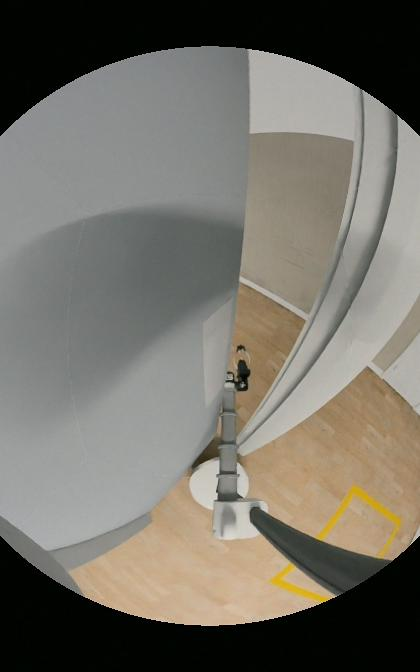

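Call:
move(blocking=false, r2={"base":{"translate_m":0.5},"joints":{"wrist_yaw_rad":0}}, cameras=[])

Call:
wait(seconds=4, cameras=[])

Call:
move(blocking=false, r2={"base":{"rotate_rad":-0.75}}, cameras=[])

Call:
wait(seconds=3, cameras=["r2_head_camera","r2_head_right_camera","r1_head_left_camera"])

Scene clock: 335.53 s.
move: r2 moving
r1: as last shown
r1.turned_by_wheels: +0.000
r1.turned_by_imu: +0.000
r1.lidar_m: 0.34 0.25 0.25 0.25 0.36 2.54 3.00 2.78 2.78 2.45 2.21 0.25
r1.on_its_own: arm_m is slack since a contact_stop (your +0.000 is given up)
r1.motor_effort: lift_m=+18(18) arm_m=+0(0) wheel_0=-22(23) wheel_1=-4(4) wheel_2=-13(13)
r1.servo_current: wrist_yaw_rad=65(65) wrist_pitch_rad=46(46) wrist_roll_rad=46(65) gripper_m=46(52)
r1.contact_limits: arm_m 0.6; rotate_rad 1
r1.wrist_depth_mm: - - - - - - - / - - - - - - - / - - - - - - - / - - - - - - - / - - - - - - - / - - - 198 180 - - / 1756 1661 180 1618 154 - 1430
r2.base_odometry: x=-3.472 y=+0.292 heading=-0.984
r2.turned_by_wheels: +0.000
r2.turned_by_imu: +0.001
r2.base_tilt: forward=-0.7 right=+0.0
r2.lidar_m: 3.50 1.49 1.82 2.22 1.36 1.17 1.21 1.36 1.17 1.18 1.41 2.01
r2.base_status: translate_m moving
r2.joint_positions: lift_m=+0.750 arm_m=+0.000 wrist_yaw_rad=+2.439 wrist_pitch_rad=+0.001 wrist_roll_rad=+0.000 gripper_m=-0.019
r2.joint_status: wrist_yaw_rad moving
r2.measured_speeds: translate_m=+0.120 strafe_m=+0.001 rotate_rad=+0.001 lift_m=+0.000 arm_m=+0.000 wrist_yaw_rad=-1.732 wrist_pitch_rad=+0.000 wrist_roll_rad=+0.000
r2.motor_effort: lift_m=+21(21) arm_m=-4(4) wheel_0=+7(8) wheel_1=+8(8) wheel_2=-11(14)
r2.servo_current: wrist_yaw_rad=104(111) wrist_pitch_rad=39(46) wrist_roll_rad=46(52) gripper_m=104(104)
r2.hand_pose: x=+0.0073 y=+0.2531 z=+0.9277 quat_wxyz=(+0.344, +0.000, +0.000, +0.939) (m; r2's base frame)
r2.wrist_depth_mm: - - - - - - - / - - - - - - - / - - - - - - - / - - - - - - - / - - - - - - - / - - 181 194 179 - - / - - - 112 - - -
pictures: none
No camera images: "cameras" was empty.

Scene clock: 338.17 s.
earlier move: r2 done
r1.base_odometry: x=-1.512 y=+1.289 heading=+0.012
r1.turned_by_wheels: +0.000
r1.turned_by_imu: +0.000
r1.base_tilt: forward=-1.6 right=+1.3
r1.lidar_m: 0.35 0.25 0.25 0.25 0.39 2.54 3.02 2.76 2.76 2.52 2.19 0.25
r1.base_status: not commanded
r1.joint_positions: lift_m=+0.500 arm_m=+0.377 wrist_yaw_rad=-0.001 wrist_pitch_rad=+0.002 wrist_roll_rad=+0.000 gripper_m=-0.020
r1.joint_status: not commanded
r1.measured_speeds: all 0
r1.on_its_own: arm_m is slack since a contact_stop (your +0.000 is given up)
r1.motor_effort: lift_m=+18(18) arm_m=+0(0) wheel_0=-23(23) wheel_1=-4(4) wheel_2=-13(13)
r1.servo_current: wrist_yaw_rad=65(65) wrist_pitch_rad=39(52) wrist_roll_rad=46(72) gripper_m=39(52)
r1.contact_limits: arm_m 0.6; rotate_rad 1
r1.hand_pose: x=+0.8361 y=-0.0876 z=+0.6775 quat_wxyz=(+1.000, +0.000, +0.001, +0.000) (m; r1's base frame)
r1.wrist_depth_mm: - - - - - - - / - - - - - - - / - - - - - - - / - - - - - - - / - - - - - - - / - - - 199 179 - - / 1708 1618 180 1618 154 - 1464
r2.base_odometry: x=-3.212 y=-0.098 heading=-0.984
r2.turned_by_wheels: +0.000
r2.turned_by_imu: +0.001
r2.base_tilt: forward=-0.7 right=+0.1
r2.lidar_m: 3.08 1.10 1.18 2.98 1.84 1.64 1.63 1.51 1.33 1.35 1.48 3.06
r2.base_status: done
r2.joint_positions: lift_m=+0.750 arm_m=+0.000 wrist_yaw_rad=+0.003 wrist_pitch_rad=+0.001 wrist_roll_rad=+0.000 gripper_m=-0.019
r2.joint_status: all done
r2.measured_speeds: all 0
r2.motor_effort: lift_m=+21(21) arm_m=-4(4) wheel_0=+3(12) wheel_1=+3(9) wheel_2=-2(14)
r2.servo_current: wrist_yaw_rad=52(130) wrist_pitch_rad=46(52) wrist_roll_rad=52(65) gripper_m=91(104)
r2.hand_pose: x=+0.4596 y=-0.0866 z=+0.9277 quat_wxyz=(+1.000, +0.000, +0.001, +0.001) (m; r2's base frame)
r2.wrist_depth_mm: - - - - - - - / - - - - - - - / - - - - - - - / - - - - - - - / - - - - - - - / - - 186 202 182 - - / 1921 1921 - 112 - 1863 -
wait: 2.63 of 4 s (r2 has come to rest)
pictures: none
No camera images: "cameras" was empty.

Scene clock: 338.67 s.
move: r2 moving
r1: as last shown
r1.lidar_m: 0.29 0.25 0.25 0.25 0.37 2.55 3.01 2.78 2.77 2.50 2.18 0.25
r1.on_its_own: arm_m is slack since a contact_stop (your +0.000 is given up)
r1.motor_effort: lift_m=+18(18) arm_m=+0(0) wheel_0=-23(23) wheel_1=-3(4) wheel_2=-13(13)
r1.servo_current: wrist_yaw_rad=39(65) wrist_pitch_rad=33(52) wrist_roll_rad=46(65) gripper_m=39(52)
r1.contact_limits: arm_m 0.6; rotate_rad 1
r1.wrist_depth_mm: - - - - - - - / - - - - - - - / - - - - - - - / - - - - - - - / - - - - - - - / - - - 199 180 - - / 1756 1618 180 1661 154 - 1464
r2.base_odometry: x=-3.212 y=-0.098 heading=-1.236
r2.turned_by_wheels: -0.252
r2.turned_by_imu: -0.245
r2.base_tilt: forward=-0.6 right=+0.0
r2.lidar_m: 3.06 1.44 1.11 4.41 2.17 1.68 1.62 1.76 1.37 1.32 1.38 1.73
r2.base_status: rotate_rad moving
r2.joint_positions: lift_m=+0.750 arm_m=+0.000 wrist_yaw_rad=+0.003 wrist_pitch_rad=+0.001 wrist_roll_rad=+0.000 gripper_m=-0.019
r2.joint_status: not commanded
r2.measured_speeds: translate_m=+0.000 strafe_m=+0.001 rotate_rad=-0.974 lift_m=+0.000 arm_m=+0.000 wrist_yaw_rad=+0.000 wrist_pitch_rad=+0.000 wrist_roll_rad=+0.000
r2.motor_effort: lift_m=+21(21) arm_m=-4(4) wheel_0=+7(9) wheel_1=+9(11) wheel_2=+10(11)
r2.servo_current: wrist_yaw_rad=46(52) wrist_pitch_rad=39(46) wrist_roll_rad=46(52) gripper_m=98(98)
r2.hand_pose: x=+0.4596 y=-0.0866 z=+0.9277 quat_wxyz=(+1.000, +0.000, +0.001, +0.001) (m; r2's base frame)
r2.wrist_depth_mm: - - - - - - - / - - - - - - - / - - - - - - - / - - - - - - - / - - - - - - - / - - 187 202 182 - - / - 1863 - 112 - 1808 -
pictures: none
No camera images: "cameras" was empty.

Scene clock: 339.73 s.
earlier move: r2 done
r1.base_odometry: x=-1.512 y=+1.289 heading=+0.012
r1.turned_by_wheels: +0.000
r1.turned_by_imu: +0.000
r1.base_tilt: forward=-1.6 right=+1.3
r1.lidar_m: 0.34 0.25 0.25 0.26 0.38 2.54 2.97 2.74 2.77 2.47 2.20 0.25
r1.base_status: not commanded
r1.joint_positions: lift_m=+0.500 arm_m=+0.377 wrist_yaw_rad=-0.001 wrist_pitch_rad=+0.002 wrist_roll_rad=+0.000 gripper_m=-0.020
r1.joint_status: not commanded
r1.measured_speeds: all 0
r1.on_its_own: arm_m is slack since a contact_stop (your +0.000 is given up)
r1.motor_effort: lift_m=+18(18) arm_m=+0(0) wheel_0=-23(23) wheel_1=-4(4) wheel_2=-13(13)
r1.servo_current: wrist_yaw_rad=33(65) wrist_pitch_rad=39(52) wrist_roll_rad=52(65) gripper_m=46(52)
r1.contact_limits: arm_m 0.6; rotate_rad 1
r1.hand_pose: x=+0.8361 y=-0.0876 z=+0.6775 quat_wxyz=(+1.000, +0.000, +0.001, +0.000) (m; r1's base frame)
r1.wrist_depth_mm: - - - - - - - / - - - - - - - / - - - - - - - / - - - - - - - / - - - - - - - / - - - 199 179 - - / 1756 1661 181 1661 154 - 1464
r2.base_odometry: x=-3.212 y=-0.098 heading=-1.733
r2.turned_by_wheels: -0.497
r2.turned_by_imu: -0.484
r2.base_tilt: forward=-0.7 right=+0.1
r2.lidar_m: 1.74 3.06 1.30 1.10 4.40 2.12 1.68 1.63 1.75 1.35 1.32 1.38
r2.base_status: done
r2.joint_positions: lift_m=+0.750 arm_m=+0.000 wrist_yaw_rad=+0.003 wrist_pitch_rad=+0.001 wrist_roll_rad=+0.000 gripper_m=-0.019
r2.joint_status: not commanded
r2.measured_speeds: all 0
r2.motor_effort: lift_m=+21(21) arm_m=-4(5) wheel_0=+4(9) wheel_1=+2(11) wheel_2=+5(11)
r2.servo_current: wrist_yaw_rad=46(65) wrist_pitch_rad=39(46) wrist_roll_rad=59(59) gripper_m=91(104)
r2.hand_pose: x=+0.4596 y=-0.0866 z=+0.9277 quat_wxyz=(+1.000, +0.000, +0.001, +0.001) (m; r2's base frame)
r2.wrist_depth_mm: - - - - - - - / - - - - - - - / - - - - - - - / - - - - - - - / - - - - - - - / - - 186 202 178 - - / - 1863 - 112 - - -
wait: 1.07 of 3 s (r2 has come to rest)
pictures: r1_head_left_camera, r2_head_camera, r2_head_right_camera
Images, in order (width x height): r1_head_left_camera 420x672, r2_head_camera 420x560, r2_head_right_camera 420x672.

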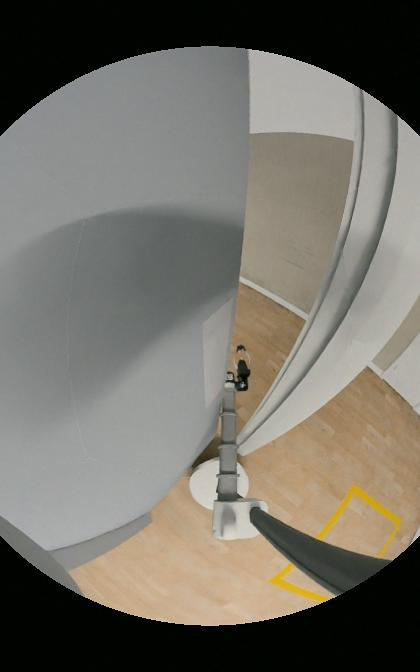

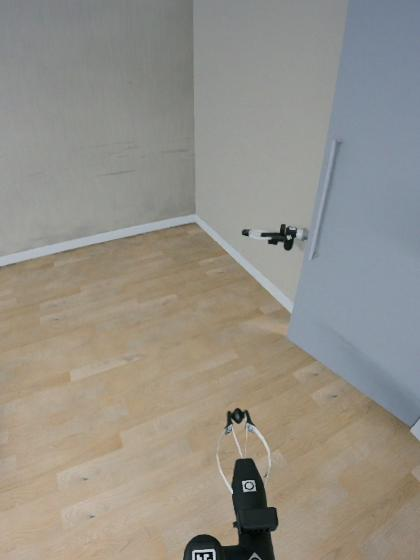

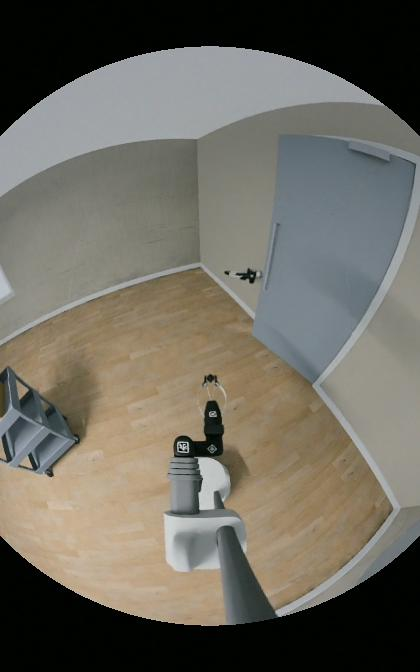

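Call:
move(blocking=false, r2={"base":{"translate_m":0.6,"strafe_m":-0.17},"joints":{"arm_m":0.5}}, cameras=[])

Call:
wait(seconds=5, cameras=["r2_head_camera","r2_head_right_camera"])

Scene clock: 366.23 s.
move: r2 moving
r1: as last shown
r1.lidar_m: 0.31 0.25 0.25 0.25 0.36 2.55 2.99 2.77 2.79 2.49 2.20 0.25
r1.on_its_own: arm_m is slack since a contact_stop (your +0.000 is given up)
r1.motor_effort: lift_m=+18(18) arm_m=+0(0) wheel_0=-22(23) wheel_1=-4(4) wheel_2=-13(13)
r1.servo_current: wrist_yaw_rad=52(59) wrist_pitch_rad=39(52) wrist_roll_rad=46(65) gripper_m=46(52)
r1.contact_limits: arm_m 0.6; rotate_rad 1
r1.wrist_depth_mm: - - - - - - - / - - - - - - - / - - - - - - - / - - - - - - - / - - - - - - - / - - - 199 180 - - / 1708 1618 180 1618 154 - 1464
r2.base_odometry: x=-3.226 y=-0.128 heading=-1.733
r2.turned_by_wheels: +0.000
r2.turned_by_imu: +0.001
r2.base_tilt: forward=-0.7 right=+0.1
r2.lidar_m: 1.71 3.03 1.43 1.09 4.43 2.16 1.68 1.64 1.71 1.33 1.31 1.34
r2.base_status: translate_m moving; strafe_m moving
r2.joint_positions: lift_m=+0.750 arm_m=+0.051 wrist_yaw_rad=+0.003 wrist_pitch_rad=+0.001 wrist_roll_rad=+0.000 gripper_m=-0.019
r2.joint_status: arm_m moving
r2.measured_speeds: translate_m=+0.120 strafe_m=-0.036 rotate_rad=+0.000 lift_m=+0.000 arm_m=+0.195 wrist_yaw_rad=-0.001 wrist_pitch_rad=+0.000 wrist_roll_rad=+0.000
r2.motor_effort: lift_m=+21(21) arm_m=+9(12) wheel_0=+7(13) wheel_1=+5(6) wheel_2=-13(13)
r2.servo_current: wrist_yaw_rad=46(59) wrist_pitch_rad=39(46) wrist_roll_rad=33(59) gripper_m=98(104)
r2.hand_pose: x=+0.5101 y=-0.0867 z=+0.9277 quat_wxyz=(+1.000, +0.000, +0.001, +0.001) (m; r2's base frame)
r2.wrist_depth_mm: - - - - - - - / - - - - - 1098 - / - - - - - 1138 - / - - - - - 1160 - / - - - - - 1160 - / - - 186 202 179 - - / - 1983 - 112 - - -
pictures: none
No camera images: "cameras" was empty.

Scene clock: 369.27 s.
earlier move: r2 done
r1.base_odometry: x=-1.512 y=+1.289 heading=+0.012
r1.turned_by_wheels: +0.000
r1.turned_by_imu: +0.000
r1.base_tilt: forward=-1.6 right=+1.3
r1.lidar_m: 0.33 0.25 0.25 0.25 0.37 2.54 3.01 2.76 2.79 2.46 2.20 0.25
r1.base_status: not commanded
r1.joint_positions: lift_m=+0.500 arm_m=+0.377 wrist_yaw_rad=-0.001 wrist_pitch_rad=+0.002 wrist_roll_rad=+0.000 gripper_m=-0.020
r1.joint_status: not commanded
r1.measured_speeds: all 0
r1.on_its_own: arm_m is slack since a contact_stop (your +0.000 is given up)
r1.motor_effort: lift_m=+18(18) arm_m=+0(0) wheel_0=-23(23) wheel_1=-4(4) wheel_2=-13(13)
r1.servo_current: wrist_yaw_rad=39(65) wrist_pitch_rad=46(52) wrist_roll_rad=52(65) gripper_m=39(52)
r1.contact_limits: arm_m 0.6; rotate_rad 1
r1.hand_pose: x=+0.8361 y=-0.0876 z=+0.6775 quat_wxyz=(+1.000, +0.000, +0.001, +0.000) (m; r1's base frame)
r1.wrist_depth_mm: - - - - - - - / - - - - - - - / - - - - - - - / - - - - - - - / - - - - - - - / - - - 199 180 - - / 1756 1618 180 1661 154 - 1464
r2.base_odometry: x=-3.477 y=-0.663 heading=-1.733
r2.turned_by_wheels: +0.000
r2.turned_by_imu: +0.001
r2.base_tilt: forward=-0.7 right=+0.1
r2.lidar_m: 1.10 2.56 2.80 1.39 1.30 2.76 2.16 2.11 1.24 0.95 0.87 0.88
r2.base_status: done
r2.joint_positions: lift_m=+0.750 arm_m=+0.500 wrist_yaw_rad=+0.003 wrist_pitch_rad=+0.001 wrist_roll_rad=+0.000 gripper_m=-0.019
r2.joint_status: all done
r2.measured_speeds: all 0
r2.motor_effort: lift_m=+21(21) arm_m=+8(14) wheel_0=+2(13) wheel_1=+4(7) wheel_2=-3(14)
r2.servo_current: wrist_yaw_rad=46(59) wrist_pitch_rad=46(46) wrist_roll_rad=52(59) gripper_m=98(104)
r2.hand_pose: x=+0.9593 y=-0.0867 z=+0.9277 quat_wxyz=(+1.000, +0.000, +0.001, +0.001) (m; r2's base frame)
r2.wrist_depth_mm: - - - - - - - / - - - - - - - / - - - - - - - / - - - - - - - / - - - - - - - / - - 181 194 178 - - / - 126 - 112 - - -
wait: 3.03 of 5 s (r2 has come to rest)
pictures: r2_head_camera, r2_head_right_camera
Images, in order (width x height): r2_head_camera 420x560, r2_head_right_camera 420x672.

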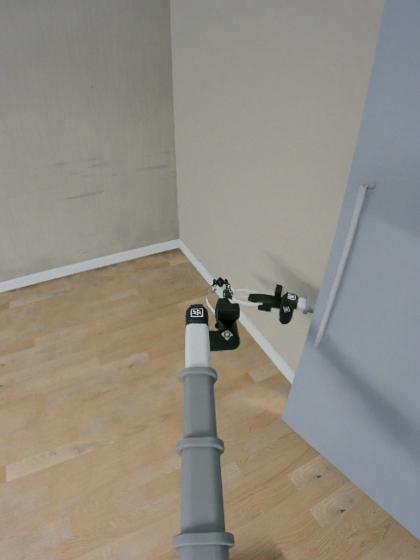

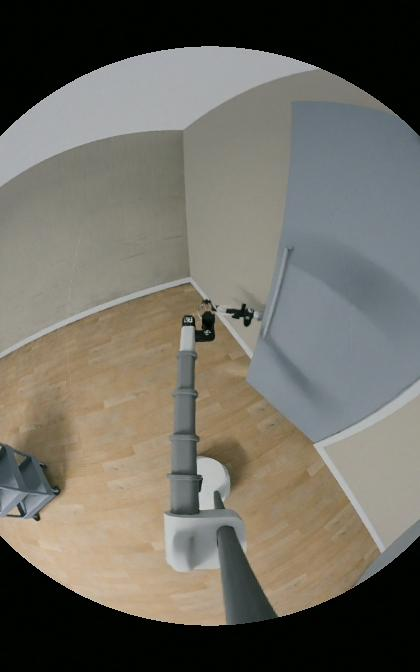

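Call:
move(blocking=false, r1={"base":{"rotate_rad":0.5},"joints":{"arm_m":0.42},"pace":"slow","contact_limits":{"rotate_rad":1}}, cameras=[])

Call:
wait(seconds=3, cameras=["r2_head_camera","r2_head_right_camera","r1_head_left_camera"])

Scene clock: 386.30 s.
move: r1 moving
r1.base_odometry: x=-1.512 y=+1.289 heading=+0.138
r1.turned_by_wheels: +0.125
r1.turned_by_imu: +0.077
r1.base_tilt: forward=-1.6 right=+1.3
r1.lidar_m: 0.34 0.25 0.25 0.26 0.41 2.56 3.06 2.74 2.79 2.36 0.48 0.25
r1.base_status: rotate_rad moving
r1.joint_positions: lift_m=+0.500 arm_m=+0.389 wrist_yaw_rad=-0.001 wrist_pitch_rad=+0.002 wrist_roll_rad=+0.000 gripper_m=-0.020
r1.joint_status: arm_m moving
r1.measured_speeds: translate_m=+0.001 strafe_m=-0.001 rotate_rad=+0.486 lift_m=+0.000 arm_m=+0.049 wrist_yaw_rad=+0.000 wrist_pitch_rad=+0.000 wrist_roll_rad=+0.000
r1.motor_effort: lift_m=+18(18) arm_m=+4(7) wheel_0=-28(29) wheel_1=-11(12) wheel_2=-22(22)
r1.servo_current: wrist_yaw_rad=46(52) wrist_pitch_rad=52(59) wrist_roll_rad=39(59) gripper_m=46(46)
r1.contact_limits: rotate_rad 1
r1.hand_pose: x=+0.8487 y=-0.0876 z=+0.6775 quat_wxyz=(+1.000, +0.000, +0.001, +0.000) (m; r1's base frame)
r1.wrist_depth_mm: - - - - - - - / - - - - - - - / - - - - - - - / - - - - - - - / - - - - - - - / - - - 200 180 - - / 1756 1618 180 1618 154 - 1464
r2: as last shown
r2.turned_by_imu: +0.000
r2.lidar_m: 1.07 2.57 2.81 1.32 1.30 2.76 2.16 2.10 1.24 0.95 0.85 0.87
r2.motor_effort: lift_m=+21(21) arm_m=+7(8) wheel_0=+3(3) wheel_1=+4(5) wheel_2=-3(3)
r2.servo_current: wrist_yaw_rad=59(65) wrist_pitch_rad=46(46) wrist_roll_rad=39(46) gripper_m=98(104)
pictures: none
No camera images: "cameras" was empty.

Scene clock: 387.50 s.
earlier move: r1 done
r1.base_odometry: x=-1.512 y=+1.289 heading=+0.509
r1.turned_by_wheels: +0.371
r1.turned_by_imu: +0.214
r1.base_tilt: forward=-1.6 right=+1.3
r1.lidar_m: 0.35 0.30 0.28 0.35 0.66 2.73 2.84 2.76 2.91 2.17 0.25 0.25
r1.base_status: done
r1.joint_positions: lift_m=+0.500 arm_m=+0.420 wrist_yaw_rad=-0.001 wrist_pitch_rad=+0.002 wrist_roll_rad=+0.000 gripper_m=-0.020
r1.joint_status: all done
r1.measured_speeds: all 0
r1.motor_effort: lift_m=+18(18) arm_m=+4(7) wheel_0=-27(31) wheel_1=-6(12) wheel_2=-15(23)
r1.servo_current: wrist_yaw_rad=72(72) wrist_pitch_rad=46(59) wrist_roll_rad=52(65) gripper_m=46(46)
r1.contact_limits: rotate_rad 1
r1.hand_pose: x=+0.8792 y=-0.0876 z=+0.6775 quat_wxyz=(+1.000, +0.000, +0.001, +0.000) (m; r1's base frame)
r1.wrist_depth_mm: - - - - - - - / - - - - - - - / - - - - - - - / - - - - - - - / - - - - - - - / - - - 198 - - - / 1618 1618 180 1661 154 1661 1576
r2.base_odometry: x=-3.477 y=-0.663 heading=-1.733
r2.turned_by_wheels: +0.000
r2.turned_by_imu: +0.000
r2.base_tilt: forward=-0.7 right=+0.1
r2.lidar_m: 0.92 2.57 2.81 1.35 1.33 2.76 2.12 2.11 1.21 0.93 0.81 0.80
r2.base_status: not commanded
r2.joint_positions: lift_m=+0.750 arm_m=+0.500 wrist_yaw_rad=+0.003 wrist_pitch_rad=+0.001 wrist_roll_rad=+0.000 gripper_m=-0.019
r2.joint_status: not commanded
r2.measured_speeds: all 0
r2.motor_effort: lift_m=+21(21) arm_m=+8(8) wheel_0=+3(3) wheel_1=+4(5) wheel_2=-3(3)
r2.servo_current: wrist_yaw_rad=52(65) wrist_pitch_rad=46(46) wrist_roll_rad=52(59) gripper_m=98(104)
r2.hand_pose: x=+0.9593 y=-0.0867 z=+0.9277 quat_wxyz=(+1.000, +0.000, +0.001, +0.001) (m; r2's base frame)
r2.wrist_depth_mm: - - - - - - - / - - - - - - - / - - - - - - - / - - - - - - - / - - - - - - - / - - 181 195 179 - - / - 127 - 112 - - -
wait: 1.20 of 3 s (r1 has come to rest)
pictures: r1_head_left_camera, r2_head_camera, r2_head_right_camera
Images, in order (width x height): r1_head_left_camera 420x672, r2_head_camera 420x560, r2_head_right_camera 420x672.

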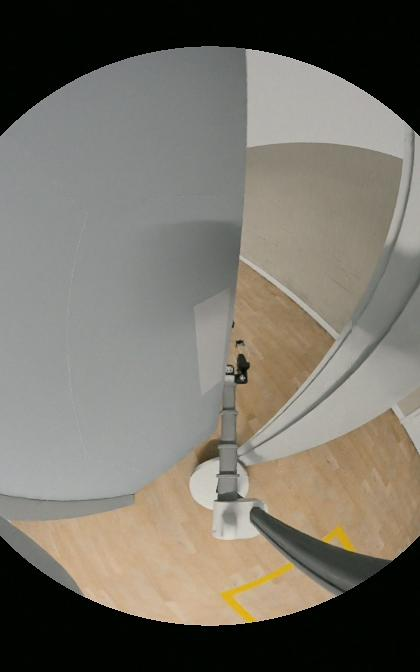

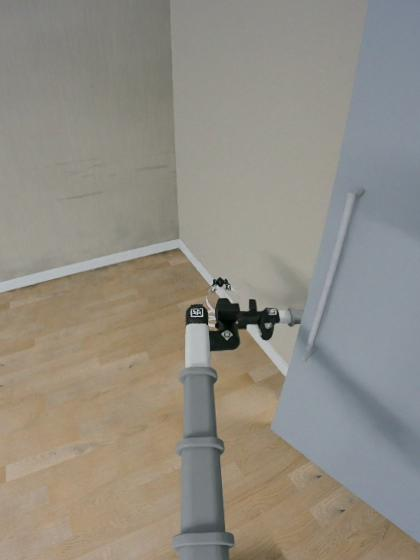

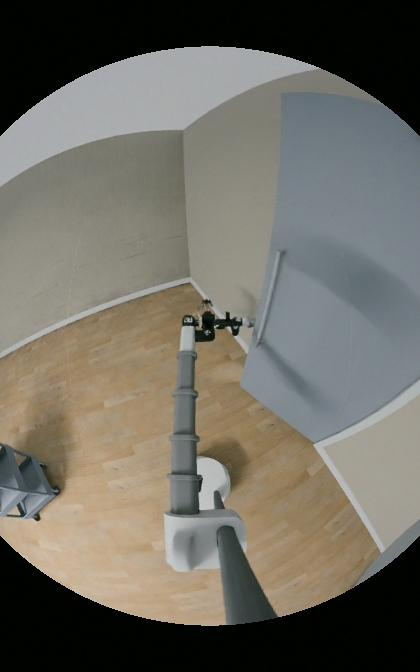

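Call:
move(blocking=false, cameras=["r1_head_camera","r2_head_camera","r2_head_right_camera","r1_head_left_camera"])

Scene clock: 416.23 s.
r1.base_odometry: x=-1.512 y=+1.289 heading=+0.509
r1.turned_by_wheels: +0.000
r1.turned_by_imu: +0.000
r1.base_tilt: forward=-1.5 right=+1.3
r1.lidar_m: 0.38 0.31 0.30 0.36 0.66 2.73 2.85 2.75 2.88 2.16 0.25 0.25
r1.base_status: done
r1.joint_positions: lift_m=+0.500 arm_m=+0.420 wrist_yaw_rad=-0.001 wrist_pitch_rad=+0.002 wrist_roll_rad=+0.000 gripper_m=-0.020
r1.joint_status: all done
r1.measured_speeds: all 0
r1.motor_effort: lift_m=+18(18) arm_m=+4(7) wheel_0=-26(31) wheel_1=-6(12) wheel_2=-15(23)
r1.servo_current: wrist_yaw_rad=65(72) wrist_pitch_rad=39(59) wrist_roll_rad=46(65) gripper_m=46(46)
r1.contact_limits: rotate_rad 1
r1.hand_pose: x=+0.8792 y=-0.0876 z=+0.6775 quat_wxyz=(+1.000, +0.000, +0.001, +0.000) (m; r1's base frame)
r1.wrist_depth_mm: - - - - - - - / - - - - - - - / - - - - - - - / - - - - - - - / - - - - - - - / - - - 200 - - - / 1661 1661 180 1618 154 1661 1576
r2.base_odometry: x=-3.477 y=-0.663 heading=-1.733
r2.turned_by_wheels: +0.000
r2.turned_by_imu: +0.000
r2.base_tilt: forward=-0.7 right=+0.1
r2.lidar_m: 0.96 2.58 2.78 1.35 1.32 2.73 2.15 2.12 1.23 0.94 0.81 0.80
r2.base_status: not commanded
r2.joint_positions: lift_m=+0.750 arm_m=+0.500 wrist_yaw_rad=+0.003 wrist_pitch_rad=+0.001 wrist_roll_rad=+0.000 gripper_m=-0.019
r2.joint_status: not commanded
r2.measured_speeds: all 0
r2.motor_effort: lift_m=+21(21) arm_m=+7(8) wheel_0=+2(3) wheel_1=+4(5) wheel_2=-3(3)
r2.servo_current: wrist_yaw_rad=52(65) wrist_pitch_rad=39(46) wrist_roll_rad=46(59) gripper_m=98(104)
r2.hand_pose: x=+0.9593 y=-0.0867 z=+0.9277 quat_wxyz=(+1.000, +0.000, +0.001, +0.001) (m; r2's base frame)
r2.wrist_depth_mm: - - - - - - - / - - - - - - - / - - - - - - - / - - - - - - - / - - - - - - - / - - 181 193 179 - - / - 126 - 112 - - -
pictures: r1_head_camera, r1_head_left_camera, r2_head_camera, r2_head_right_camera
Images, in order (width x height): r1_head_camera 420x560, r1_head_left_camera 420x672, r2_head_camera 420x560, r2_head_right_camera 420x672.

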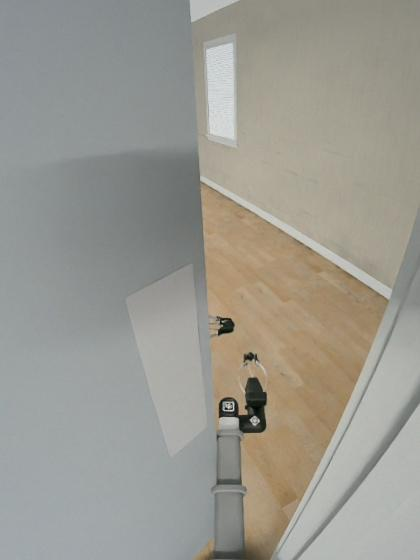

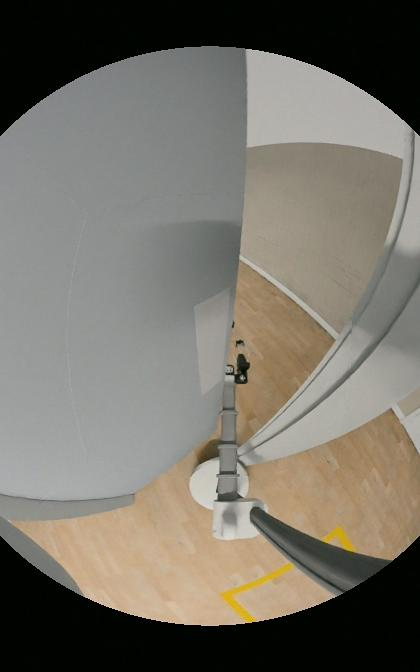

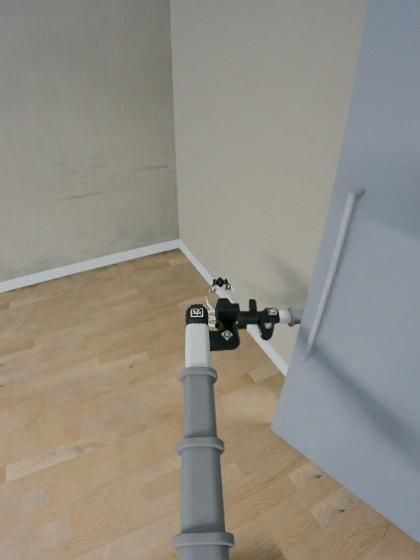

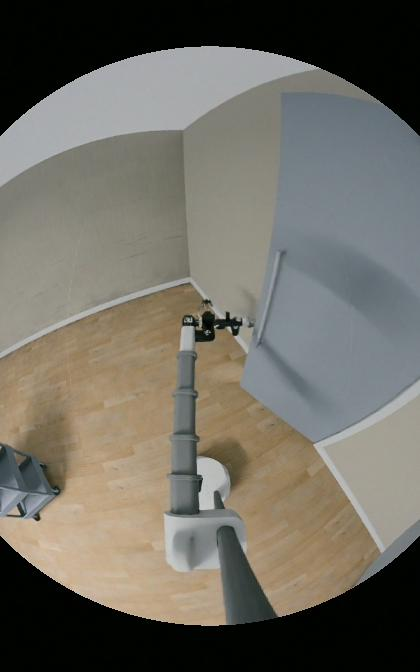

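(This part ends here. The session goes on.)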